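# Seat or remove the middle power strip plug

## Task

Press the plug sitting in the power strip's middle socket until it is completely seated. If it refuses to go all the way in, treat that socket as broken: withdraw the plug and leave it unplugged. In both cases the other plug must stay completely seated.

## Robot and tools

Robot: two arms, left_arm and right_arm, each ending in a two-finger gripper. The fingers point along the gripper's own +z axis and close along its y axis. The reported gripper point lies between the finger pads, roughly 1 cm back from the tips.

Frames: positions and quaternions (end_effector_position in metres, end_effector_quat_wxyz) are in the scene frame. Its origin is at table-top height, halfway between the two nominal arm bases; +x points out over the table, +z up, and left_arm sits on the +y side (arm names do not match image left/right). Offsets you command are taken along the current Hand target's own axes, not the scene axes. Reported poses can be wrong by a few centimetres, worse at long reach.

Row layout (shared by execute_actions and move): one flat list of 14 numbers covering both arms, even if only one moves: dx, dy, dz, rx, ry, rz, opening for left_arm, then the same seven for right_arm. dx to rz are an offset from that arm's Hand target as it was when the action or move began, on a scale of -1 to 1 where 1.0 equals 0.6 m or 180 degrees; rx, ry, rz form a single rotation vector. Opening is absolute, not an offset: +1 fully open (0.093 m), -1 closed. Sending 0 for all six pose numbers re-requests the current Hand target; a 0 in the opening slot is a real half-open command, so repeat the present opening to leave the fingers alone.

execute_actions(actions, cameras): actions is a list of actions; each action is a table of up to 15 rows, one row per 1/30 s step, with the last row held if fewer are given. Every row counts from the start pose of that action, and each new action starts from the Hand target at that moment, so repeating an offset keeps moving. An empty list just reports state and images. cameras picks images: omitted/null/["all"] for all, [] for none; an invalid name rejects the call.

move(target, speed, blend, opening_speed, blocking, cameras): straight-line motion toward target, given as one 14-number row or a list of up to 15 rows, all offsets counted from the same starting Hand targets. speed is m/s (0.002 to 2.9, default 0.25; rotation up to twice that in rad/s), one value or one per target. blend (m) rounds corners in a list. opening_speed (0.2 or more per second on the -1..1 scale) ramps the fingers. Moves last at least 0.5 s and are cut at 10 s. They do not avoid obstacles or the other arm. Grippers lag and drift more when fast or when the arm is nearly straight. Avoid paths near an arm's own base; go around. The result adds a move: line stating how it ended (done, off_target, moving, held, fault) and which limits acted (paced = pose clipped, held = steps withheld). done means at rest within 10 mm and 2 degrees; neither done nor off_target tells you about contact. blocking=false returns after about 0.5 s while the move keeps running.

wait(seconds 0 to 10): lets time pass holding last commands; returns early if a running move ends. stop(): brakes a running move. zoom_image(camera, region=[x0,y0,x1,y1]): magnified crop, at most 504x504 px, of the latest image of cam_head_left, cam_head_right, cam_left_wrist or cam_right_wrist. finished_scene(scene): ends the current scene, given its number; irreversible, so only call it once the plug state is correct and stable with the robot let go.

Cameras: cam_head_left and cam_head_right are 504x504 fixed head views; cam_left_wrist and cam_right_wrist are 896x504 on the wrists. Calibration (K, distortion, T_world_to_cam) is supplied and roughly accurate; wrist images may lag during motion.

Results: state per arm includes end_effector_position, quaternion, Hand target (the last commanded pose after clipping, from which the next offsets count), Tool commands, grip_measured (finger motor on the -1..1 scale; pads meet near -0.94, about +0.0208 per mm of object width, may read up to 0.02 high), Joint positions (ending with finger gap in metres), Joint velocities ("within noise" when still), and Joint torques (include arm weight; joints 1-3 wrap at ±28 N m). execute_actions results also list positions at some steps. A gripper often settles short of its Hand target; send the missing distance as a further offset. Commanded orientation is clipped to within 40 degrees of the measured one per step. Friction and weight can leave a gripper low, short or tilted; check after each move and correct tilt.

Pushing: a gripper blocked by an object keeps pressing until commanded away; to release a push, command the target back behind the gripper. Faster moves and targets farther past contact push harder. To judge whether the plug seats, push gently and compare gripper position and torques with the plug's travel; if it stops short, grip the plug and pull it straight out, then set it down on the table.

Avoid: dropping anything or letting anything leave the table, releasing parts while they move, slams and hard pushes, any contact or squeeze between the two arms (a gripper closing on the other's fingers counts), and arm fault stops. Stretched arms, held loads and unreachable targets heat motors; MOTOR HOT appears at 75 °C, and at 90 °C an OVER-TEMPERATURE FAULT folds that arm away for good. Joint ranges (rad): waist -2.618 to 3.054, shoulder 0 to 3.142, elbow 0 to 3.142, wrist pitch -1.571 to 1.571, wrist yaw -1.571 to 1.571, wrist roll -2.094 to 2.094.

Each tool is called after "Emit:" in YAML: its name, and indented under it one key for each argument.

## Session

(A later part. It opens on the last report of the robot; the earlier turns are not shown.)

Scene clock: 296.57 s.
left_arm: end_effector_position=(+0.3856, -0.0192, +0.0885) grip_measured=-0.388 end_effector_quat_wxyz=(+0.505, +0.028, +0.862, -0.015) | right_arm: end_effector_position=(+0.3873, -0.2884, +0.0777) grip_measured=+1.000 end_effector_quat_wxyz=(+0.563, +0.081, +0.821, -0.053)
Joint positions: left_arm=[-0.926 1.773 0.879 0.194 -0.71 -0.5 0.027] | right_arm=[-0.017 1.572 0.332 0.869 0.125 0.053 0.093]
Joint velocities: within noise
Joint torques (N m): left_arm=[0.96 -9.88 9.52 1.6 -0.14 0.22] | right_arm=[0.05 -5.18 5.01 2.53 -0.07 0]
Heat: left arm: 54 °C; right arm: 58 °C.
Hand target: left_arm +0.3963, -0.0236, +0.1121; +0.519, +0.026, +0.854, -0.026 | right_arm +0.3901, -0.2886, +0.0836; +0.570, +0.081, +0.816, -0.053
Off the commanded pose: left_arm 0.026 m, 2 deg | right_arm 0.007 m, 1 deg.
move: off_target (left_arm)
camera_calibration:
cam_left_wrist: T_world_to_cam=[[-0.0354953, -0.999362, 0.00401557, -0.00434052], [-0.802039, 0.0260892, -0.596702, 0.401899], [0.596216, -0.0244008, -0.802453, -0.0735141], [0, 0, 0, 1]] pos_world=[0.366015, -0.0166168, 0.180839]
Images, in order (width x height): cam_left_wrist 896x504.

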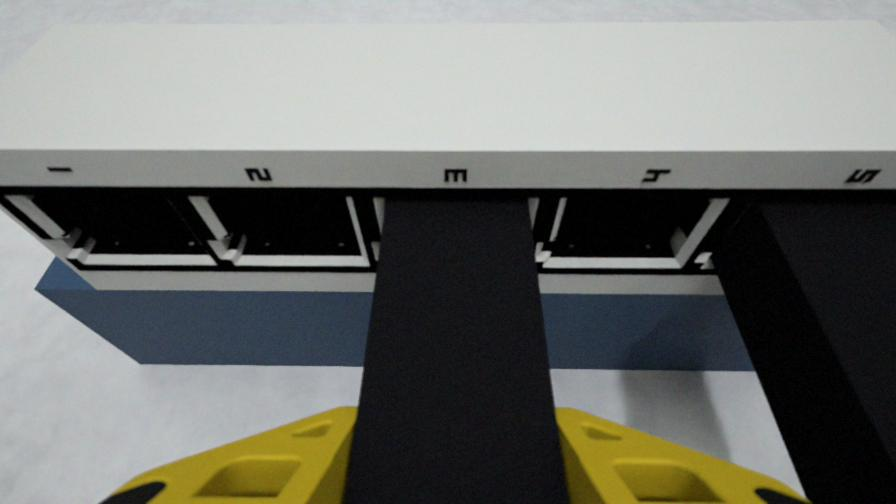

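Emit:
move:
  target: [-0.0345,0.002,0.0665,0,0,0,-0.6,0,0,0,0,0,0,1]
  speed: 0.04
  cameras: ["cam_left_wrist"]

Scene clock: 300.87 s.
left_arm: end_effector_position=(+0.3877, -0.0186, +0.0864) grip_measured=-0.389 end_effector_quat_wxyz=(+0.469, +0.044, +0.882, -0.004) | right_arm: end_effector_position=(+0.3873, -0.2884, +0.0777) grip_measured=+1.000 end_effector_quat_wxyz=(+0.563, +0.081, +0.821, -0.053)
Joint positions: left_arm=[-0.905 1.773 0.948 0.042 -0.655 -0.504 0.027] | right_arm=[-0.017 1.572 0.332 0.869 0.125 0.053 0.093]
Joint velocities: within noise
Joint torques (N m): left_arm=[6.24 -3.99 12.75 3.08 -0.11 0.88] | right_arm=[0.03 -5.16 5.01 2.52 -0.07 -0.01]
Heat: left arm: 54 °C; right arm: 58 °C.
Hand target: left_arm +0.4412, -0.0256, +0.1121; +0.519, +0.026, +0.854, -0.026 | right_arm +0.3901, -0.2886, +0.0836; +0.570, +0.081, +0.816, -0.053
Off the commanded pose: left_arm 0.060 m, 7 deg | right_arm 0.007 m, 1 deg.
move: off_target (left_arm)
camera_calibration:
cam_left_wrist: T_world_to_cam=[[-0.0539139, -0.998079, -0.030533, 0.00647254], [-0.846654, 0.061903, -0.52853, 0.414377], [0.529405, -0.00264429, -0.848365, -0.046152], [0, 0, 0, 1]] pos_world=[0.375616, -0.0193131, 0.180054]
Images, in order (width x height): cam_left_wrist 896x504.

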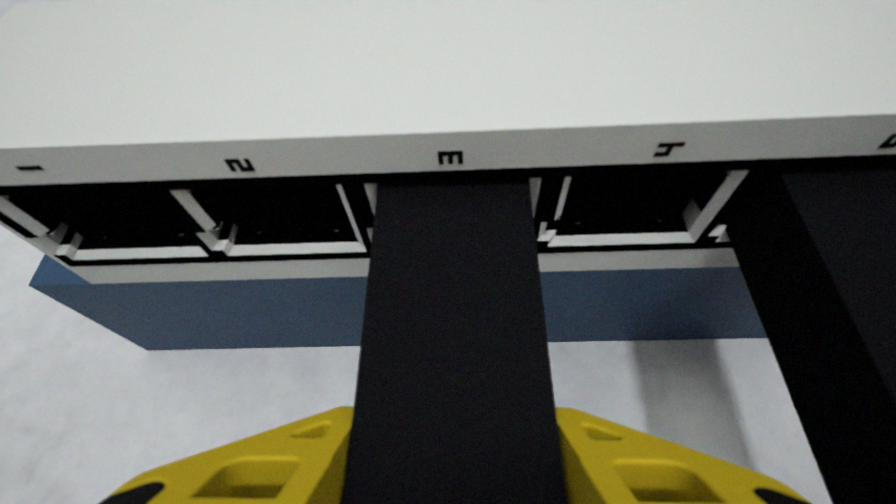

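Emit:
move:
  target:
    - [0.0793,0.0038,-0.0663,0,0.035,0,-0.6,0,0,0,0,0,0,1]
    - [0.0793,0.0038,-0.0663,0,0.035,0,0.2,0,0,0,0,0,0,1]
    - [0.112,0.0003,-0.1547,0,0.02,0,0.2,0,0,0,0,0,0,1]
    - [0.0368,-0.0038,-0.2085,0,0.05,0,0.2,0,0,0,0,0,0,1]
    - [0.0017,-0.0765,-0.2283,-0.004,0.219,-0.002,0.2,0,0,0,0,0,0,1]
  speed: [0.1,0.1,0.15,0.25,0.3]
  blend: [0,0,0.005,0.01,0]
  opening_speed: 1
  cameras: ["cam_left_wrist"]

Emit:
zoom_image:
  camera: "cam_left_wrist"
  region: [270, 190, 400, 270]

Emit:
zoom_image:
  camera: "cam_left_wrist"
  region: [510, 190, 640, 270]

Scene clock: 317.93 s.
left_arm: end_effector_position=(+0.3137, -0.0598, +0.1745) grip_measured=+0.199 end_effector_quat_wxyz=(+0.205, +0.036, +0.978, -0.010) | right_arm: end_effector_position=(+0.3873, -0.2884, +0.0777) grip_measured=+1.000 end_effector_quat_wxyz=(+0.563, +0.081, +0.821, -0.053)
Joint positions: left_arm=[-0.984 1.877 1.775 -1.195 -0.314 -0.847 0.055] | right_arm=[-0.017 1.572 0.332 0.869 0.125 0.053 0.093]
Joint velocities: within noise
Joint torques (N m): left_arm=[0.13 -7.16 8.47 0.76 -0.11 -0.22] | right_arm=[0.05 -5.19 5.03 2.54 -0.07 -0.01]
Heat: left arm: 58 °C; right arm: 58 °C.
Hand target: left_arm +0.3162, -0.0617, +0.1748; +0.201, +0.027, +0.979, -0.012 | right_arm +0.3901, -0.2886, +0.0836; +0.570, +0.081, +0.816, -0.053
Off the commanded pose: left_arm 0.003 m, 1 deg | right_arm 0.007 m, 1 deg.
move: done
camera_calibration:
cam_left_wrist: T_world_to_cam=[[-0.0483479, -0.998809, -0.00662544, -0.0419614], [-0.998812, 0.048306, 0.00634537, 0.354359], [-0.00601776, 0.00692435, -0.999958, 0.262661], [0, 0, 0, 1]] pos_world=[0.35349, -0.0608478, 0.260124]
Images, in order (width x height): cam_left_wrist 896x504.

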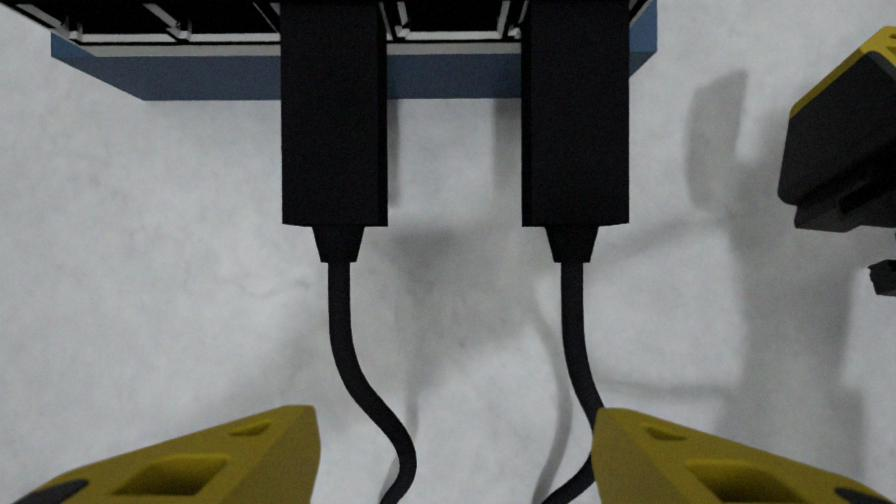

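Scaled by 3.877.

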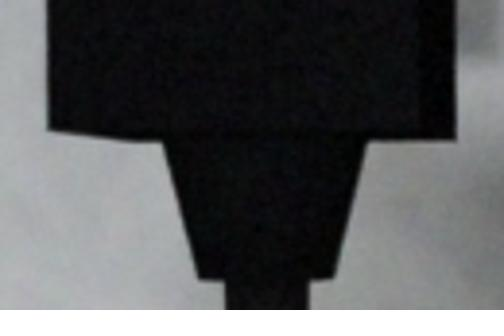

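Scaled by 3.877.

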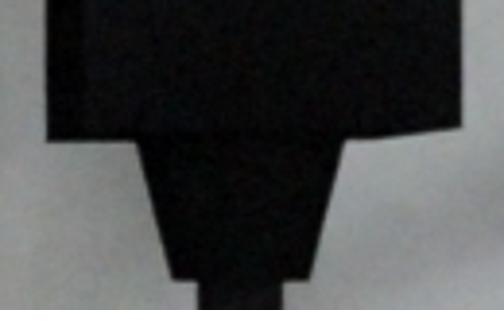

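Emit:
zoom_image:
  camera: "cam_left_wrist"
  region: [260, 0, 400, 110]

Emit:
zoom_image:
  camera: "cam_left_wrist"
  region: [505, 0, 645, 110]

Scaled by 3.600.

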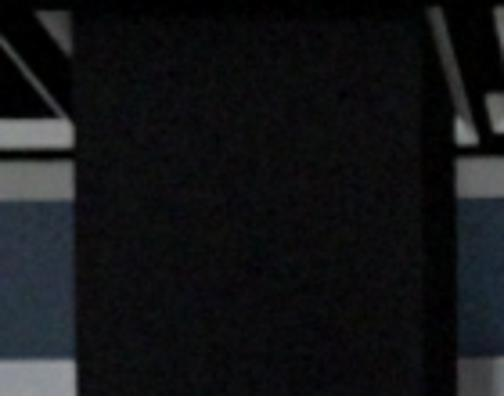

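Scaled by 3.600.

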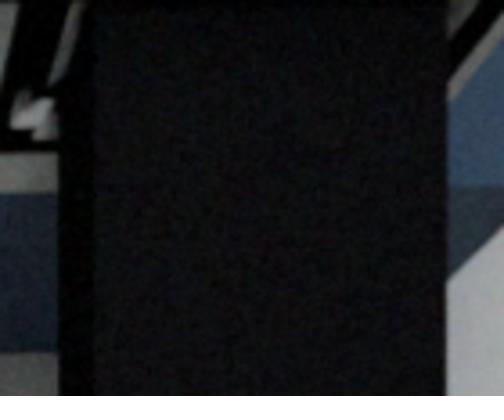

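Emit:
zoom_image:
  camera: "cam_left_wrist"
  region: [100, 60, 280, 130]

Emit:
zoom_image:
  camera: "cam_left_wrist"
  region: [380, 60, 560, 130]

Emit:
zoom_image:
  camera: "cam_left_wrist"
  region: [300, 240, 370, 280]

Emit:
zoom_image:
  camera: "cam_left_wrist"
  region: [540, 240, 610, 280]

Scaled by 2.800.

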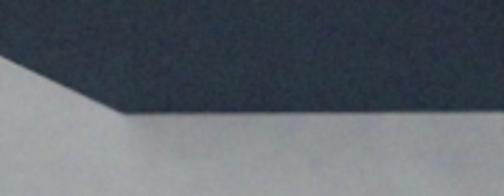

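Scaled by 2.800.

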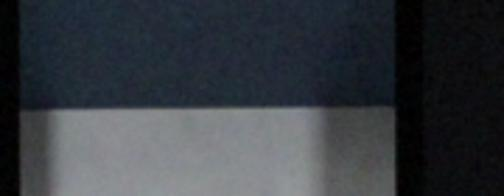

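Scaled by 7.200.

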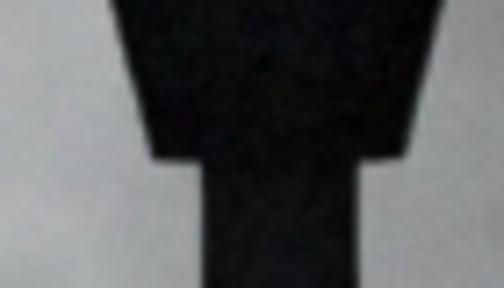

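Scaled by 7.200.

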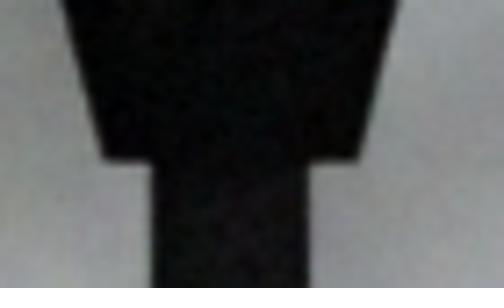

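Emit:
move:
  target:
    - [0.0128,0.0742,0.0565,0,-0.294,0,0.2,0,0,0,0,0,0,1]
    - [0.0125,0.0763,0.14,0,-0.294,0,0.2,0,0,0,0,0,0,1]
    - [-0.0517,0.0725,0.182,0,-0.294,0,0.2,0,0,0,0,0,0,1]
  speed: [0.3,0.2,0.1]
  cameras: ["cam_left_wrist"]

Scene clock: 352.07 s.
left_arm: end_effector_position=(+0.3763, -0.0238, +0.0805) grip_measured=+0.199 end_effector_quat_wxyz=(+0.607, +0.035, +0.794, -0.020) | right_arm: end_effector_position=(+0.3873, -0.2884, +0.0777) grip_measured=+1.000 end_effector_quat_wxyz=(+0.563, +0.081, +0.821, -0.053)
Joint positions: left_arm=[-0.991 1.906 0.691 0.806 -0.852 -0.305 0.055] | right_arm=[-0.017 1.572 0.332 0.869 0.125 0.053 0.093]
Joint velocities: within noise
Joint torques (N m): left_arm=[1.98 -5.7 7.51 2.15 -0.13 0.01] | right_arm=[0.03 -5.24 5.07 2.53 -0.07 -0.02]
Heat: left arm: 54 °C; right arm: 58 °C.
Hand target: left_arm +0.3901, -0.0236, +0.0862; +0.616, +0.019, +0.787, -0.023 | right_arm +0.3901, -0.2886, +0.0836; +0.570, +0.081, +0.816, -0.053
Off the commanded pose: left_arm 0.015 m, 2 deg | right_arm 0.007 m, 1 deg.
move: off_target (left_arm)
camera_calibration:
cam_left_wrist: T_world_to_cam=[[-0.0532524, -0.998579, 0.00197548, -0.00241058], [-0.632112, 0.0321777, -0.774209, 0.340229], [0.773045, -0.0424772, -0.632927, -0.155177], [0, 0, 0, 1]] pos_world=[0.334893, -0.0199464, 0.165197]
Images, in order (width x height): cam_left_wrist 896x504.

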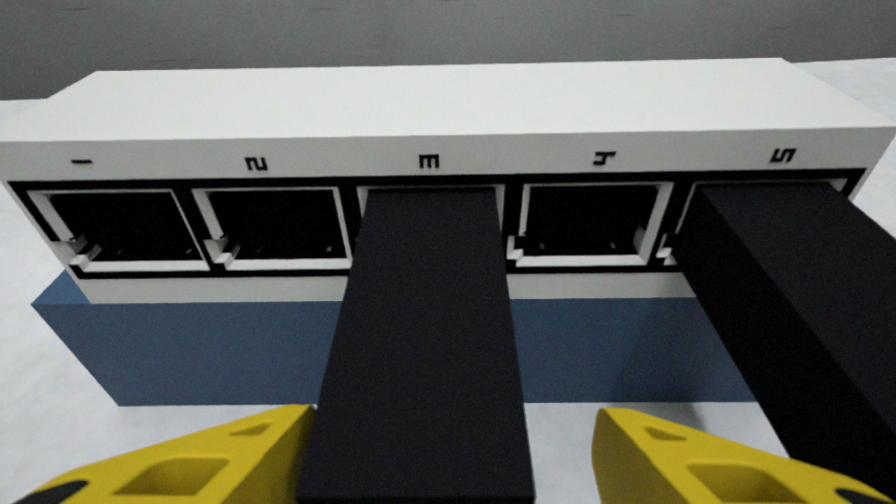

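Emit:
move:
  target:
    - [0.012,0.0122,-0.0493,0,0,0,0.2,0,0,0,0,0,0,1]
    - [-0.0008,0.012,0.0025,0,0,0,0.2,0,0,0,0,0,0,1]
  speed: [0.15,0.08]
  cameras: ["cam_left_wrist"]

Scene clock: 356.77 s.
left_arm: end_effector_position=(+0.3777, -0.0188, +0.0819) grip_measured=+0.199 end_effector_quat_wxyz=(+0.609, +0.034, +0.792, -0.026) | right_arm: end_effector_position=(+0.3873, -0.2884, +0.0777) grip_measured=+1.000 end_effector_quat_wxyz=(+0.563, +0.081, +0.821, -0.053)
Joint positions: left_arm=[-0.976 1.894 0.668 0.833 -0.831 -0.297 0.055] | right_arm=[-0.017 1.572 0.332 0.869 0.125 0.053 0.093]
Joint velocities: within noise
Joint torques (N m): left_arm=[2.22 -5.48 7.58 2.05 -0.13 0.02] | right_arm=[0.01 -5.19 5 2.53 -0.07 -0.01]
Heat: left arm: 55 °C; right arm: 59 °C.
Hand target: left_arm +0.3920, -0.0164, +0.0862; +0.616, +0.019, +0.787, -0.023 | right_arm +0.3901, -0.2886, +0.0836; +0.570, +0.081, +0.816, -0.053
Off the commanded pose: left_arm 0.015 m, 2 deg | right_arm 0.007 m, 1 deg.
move: off_target (left_arm)
camera_calibration:
cam_left_wrist: T_world_to_cam=[[-0.0593897, -0.998152, 0.0128428, 0.00414298], [-0.629075, 0.0274342, -0.77686, 0.341064], [0.775073, -0.0542166, -0.629542, -0.156361], [0, 0, 0, 1]] pos_world=[0.335992, -0.0136988, 0.16647]
Images, in order (width x height): cam_left_wrist 896x504.

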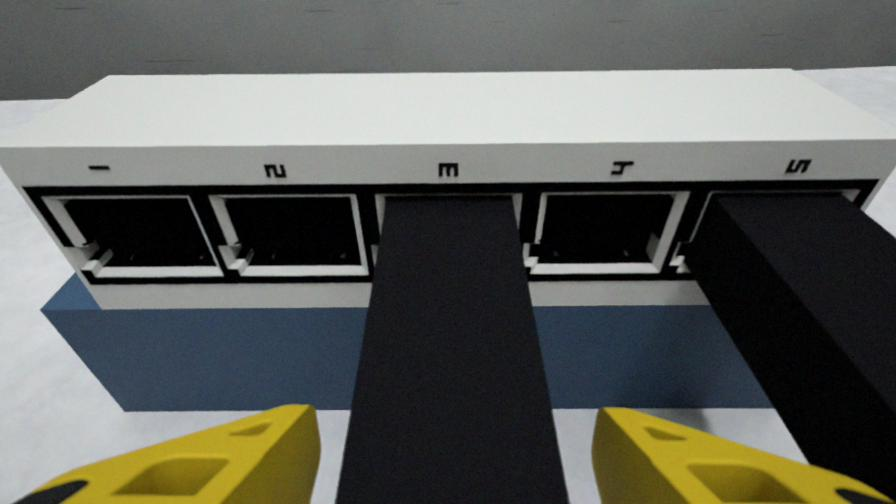

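Emit:
move:
  target:
    - [0,0,0,0,0,0,-0.6,0,0,0,0,0,0,1]
    - [-0.0353,0.002,0.0598,0,0.008,0,-0.6,0,0,0,0,0,0,1]
  speed: 0.04
  opening_speed: 0.5
  cameras: ["cam_left_wrist"]

Scene clock: 362.27 s.
left_arm: end_effector_position=(+0.3795, -0.0184, +0.0809) grip_measured=-0.390 end_effector_quat_wxyz=(+0.597, +0.031, +0.801, -0.016) | right_arm: end_effector_position=(+0.3873, -0.2884, +0.0777) grip_measured=+1.000 end_effector_quat_wxyz=(+0.563, +0.081, +0.821, -0.053)
Joint positions: left_arm=[-0.973 1.881 0.697 0.742 -0.836 -0.325 0.026] | right_arm=[-0.017 1.572 0.332 0.869 0.125 0.053 0.093]
Joint velocities: within noise
Joint torques (N m): left_arm=[9.11 -5.56 13.87 1.92 0.65 0.62] | right_arm=[0.01 -5.23 5.04 2.53 -0.07 0]
Heat: left arm: 55 °C; right arm: 59 °C.
Hand target: left_arm +0.4319, -0.0175, +0.0982; +0.606, +0.019, +0.795, -0.023 | right_arm +0.3901, -0.2886, +0.0836; +0.570, +0.081, +0.816, -0.053
Off the commanded pose: left_arm 0.055 m, 2 deg | right_arm 0.007 m, 1 deg.
move: off_target (left_arm)
camera_calibration:
cam_left_wrist: T_world_to_cam=[[-0.0439247, -0.999035, 0.000343354, -0.000278294], [-0.651381, 0.0283788, -0.75822, 0.348436], [0.757479, -0.0335283, -0.651998, -0.149569], [0, 0, 0, 1]] pos_world=[0.340247, -0.015181, 0.166673]
Images, in order (width x height): cam_left_wrist 896x504.

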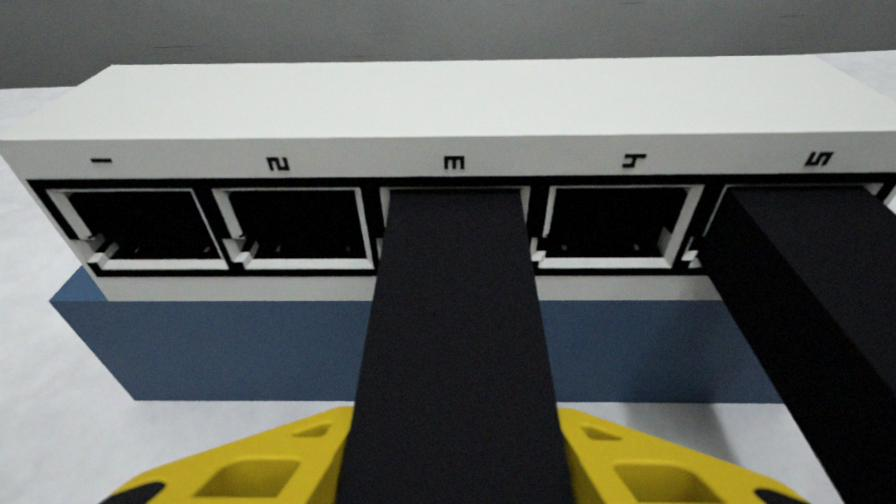

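Emit:
move:
  target: [-0.035,0,0.005,0,0,0,-0.6,0,0,0,0,0,0,1]
  speed: 0.04
  cameras: ["cam_left_wrist"]

Scene clock: 364.77 s.
left_arm: end_effector_position=(+0.3803, -0.0183, +0.0838) grip_measured=-0.390 end_effector_quat_wxyz=(+0.575, +0.041, +0.817, -0.009) | right_arm: end_effector_position=(+0.3873, -0.2884, +0.0777) grip_measured=+1.000 end_effector_quat_wxyz=(+0.563, +0.081, +0.821, -0.053)
Joint positions: left_arm=[-0.964 1.835 0.735 0.586 -0.81 -0.353 0.026] | right_arm=[-0.017 1.572 0.332 0.869 0.125 0.053 0.093]
Joint velocities: within noise
Joint torques (N m): left_arm=[9.58 -6.37 14.65 2.52 0.45 0.97] | right_arm=[0.06 -5.22 5.05 2.52 -0.06 -0.01]
Heat: left arm: 56 °C; right arm: 59 °C.
Hand target: left_arm +0.4404, -0.0178, +0.1179; +0.607, +0.019, +0.794, -0.023 | right_arm +0.3901, -0.2886, +0.0836; +0.570, +0.081, +0.816, -0.053
Off the commanded pose: left_arm 0.069 m, 5 deg | right_arm 0.007 m, 1 deg.
move: off_target (left_arm)
camera_calibration:
cam_left_wrist: T_world_to_cam=[[-0.0503674, -0.998479, -0.0224257, 0.00424331], [-0.691147, 0.0510558, -0.720909, 0.363415], [0.720957, -0.0208108, -0.692667, -0.130692], [0, 0, 0, 1]] pos_world=[0.34561, -0.0170374, 0.171558]
Images, in order (width x height): cam_left_wrist 896x504.

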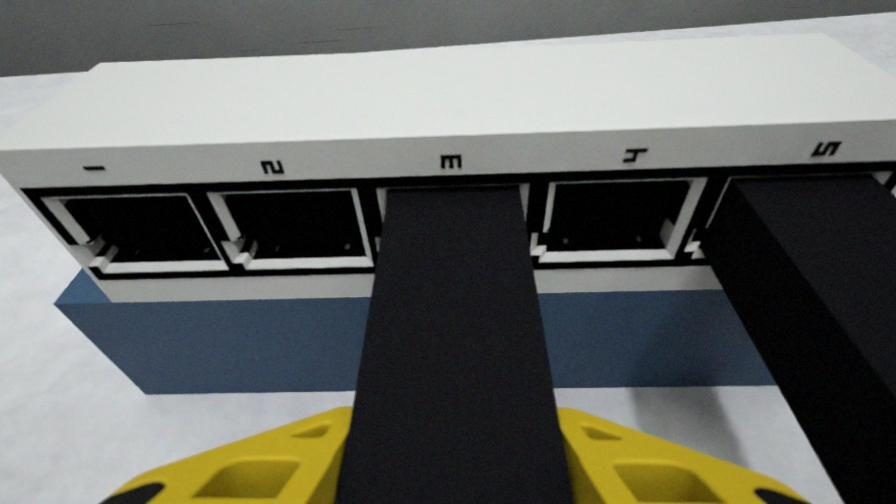

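Emit:
move:
  target:
    - [0.0782,-0.0032,-0.0848,0,0.025,0,-0.6,0,0,0,0,0,0,1]
    - [0.0782,-0.0032,-0.0848,0,0.025,0,0.2,0,0,0,0,0,0,1]
    - [0.0872,-0.0077,-0.1755,0,0.025,0,0.2,0,0,0,0,0,0,1]
    - [0.0008,-0.0118,-0.2073,0,0.08,0,0.2,0,0,0,0,0,0,1]
    - [-0.0377,-0.0868,-0.2203,0,0.287,0,0.2,0,0,0,0,0,0,1]
  speed: [0.1,0.1,0.15,0.25,0.3]
  blend: [0,0,0.005,0.01,0]
  opening_speed: 1
  cameras: ["cam_left_wrist"]

Emit:
zoom_image:
  camera: "cam_left_wrist"
  region: [270, 190, 400, 270]

Emit:
zoom_image:
  camera: "cam_left_wrist"
  region: [510, 190, 640, 270]

Emit:
zoom_image:
  camera: "cam_left_wrist"
  region: [260, 0, 400, 110]

Emit:
zoom_image:
  camera: "cam_left_wrist"
  region: [505, 0, 645, 110]

Scene clock: 379.17 s.
left_arm: end_effector_position=(+0.3138, -0.0599, +0.1748) grip_measured=+0.199 end_effector_quat_wxyz=(+0.204, +0.036, +0.978, -0.010) | right_arm: end_effector_position=(+0.3873, -0.2884, +0.0777) grip_measured=+1.000 end_effector_quat_wxyz=(+0.563, +0.081, +0.821, -0.053)
Joint positions: left_arm=[-0.983 1.879 1.78 -1.199 -0.312 -0.847 0.055] | right_arm=[-0.017 1.572 0.332 0.869 0.125 0.053 0.093]
Joint velocities: within noise
Joint torques (N m): left_arm=[0.1 -7.17 8.43 0.76 -0.11 -0.22] | right_arm=[0.03 -5.15 4.97 2.53 -0.06 -0.01]
Heat: left arm: 60 °C; right arm: 59 °C.
Hand target: left_arm +0.3161, -0.0619, +0.1750; +0.200, +0.027, +0.979, -0.012 | right_arm +0.3901, -0.2886, +0.0836; +0.570, +0.081, +0.816, -0.053
Off the commanded pose: left_arm 0.003 m, 1 deg | right_arm 0.007 m, 1 deg.
move: done
camera_calibration:
cam_left_wrist: T_world_to_cam=[[-0.0479596, -0.998829, -0.00628991, -0.0421659], [-0.998809, 0.0478998, 0.00932954, 0.353967], [-0.00901733, 0.00672985, -0.999937, 0.263807], [0, 0, 0, 1]] pos_world=[0.353902, -0.0608469, 0.260222]
Images, in order (width x height): cam_left_wrist 896x504.

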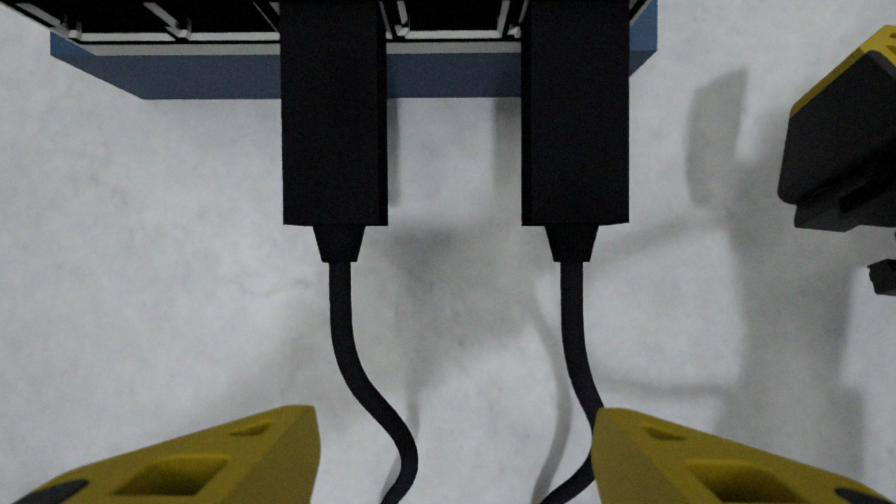

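Scaled by 3.877.

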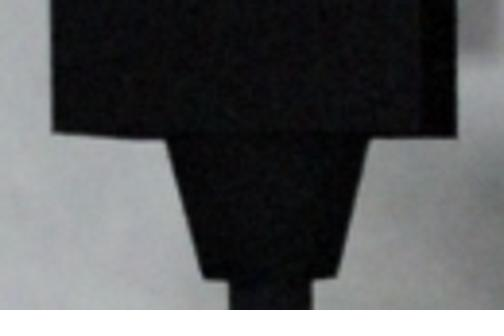

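Scaled by 3.877.

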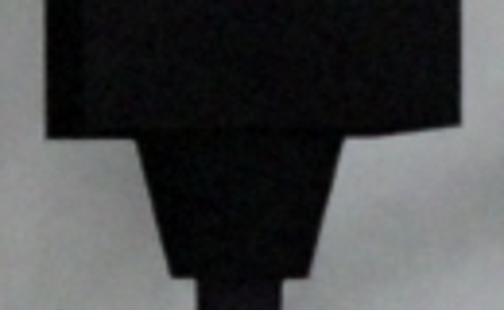

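Scaled by 3.600.

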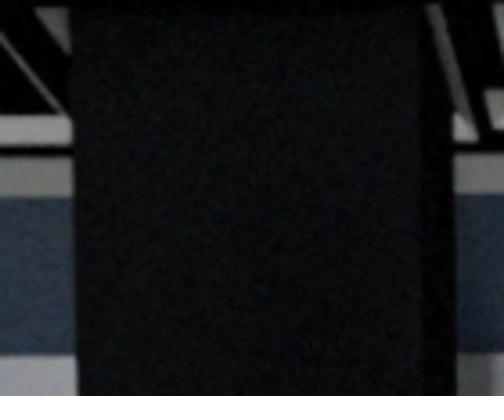

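Scaled by 3.600.

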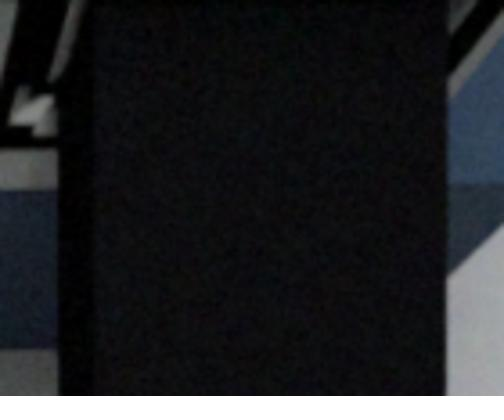

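Emit:
finished_scene:
  scene: 1

The scene is finished: the task was done.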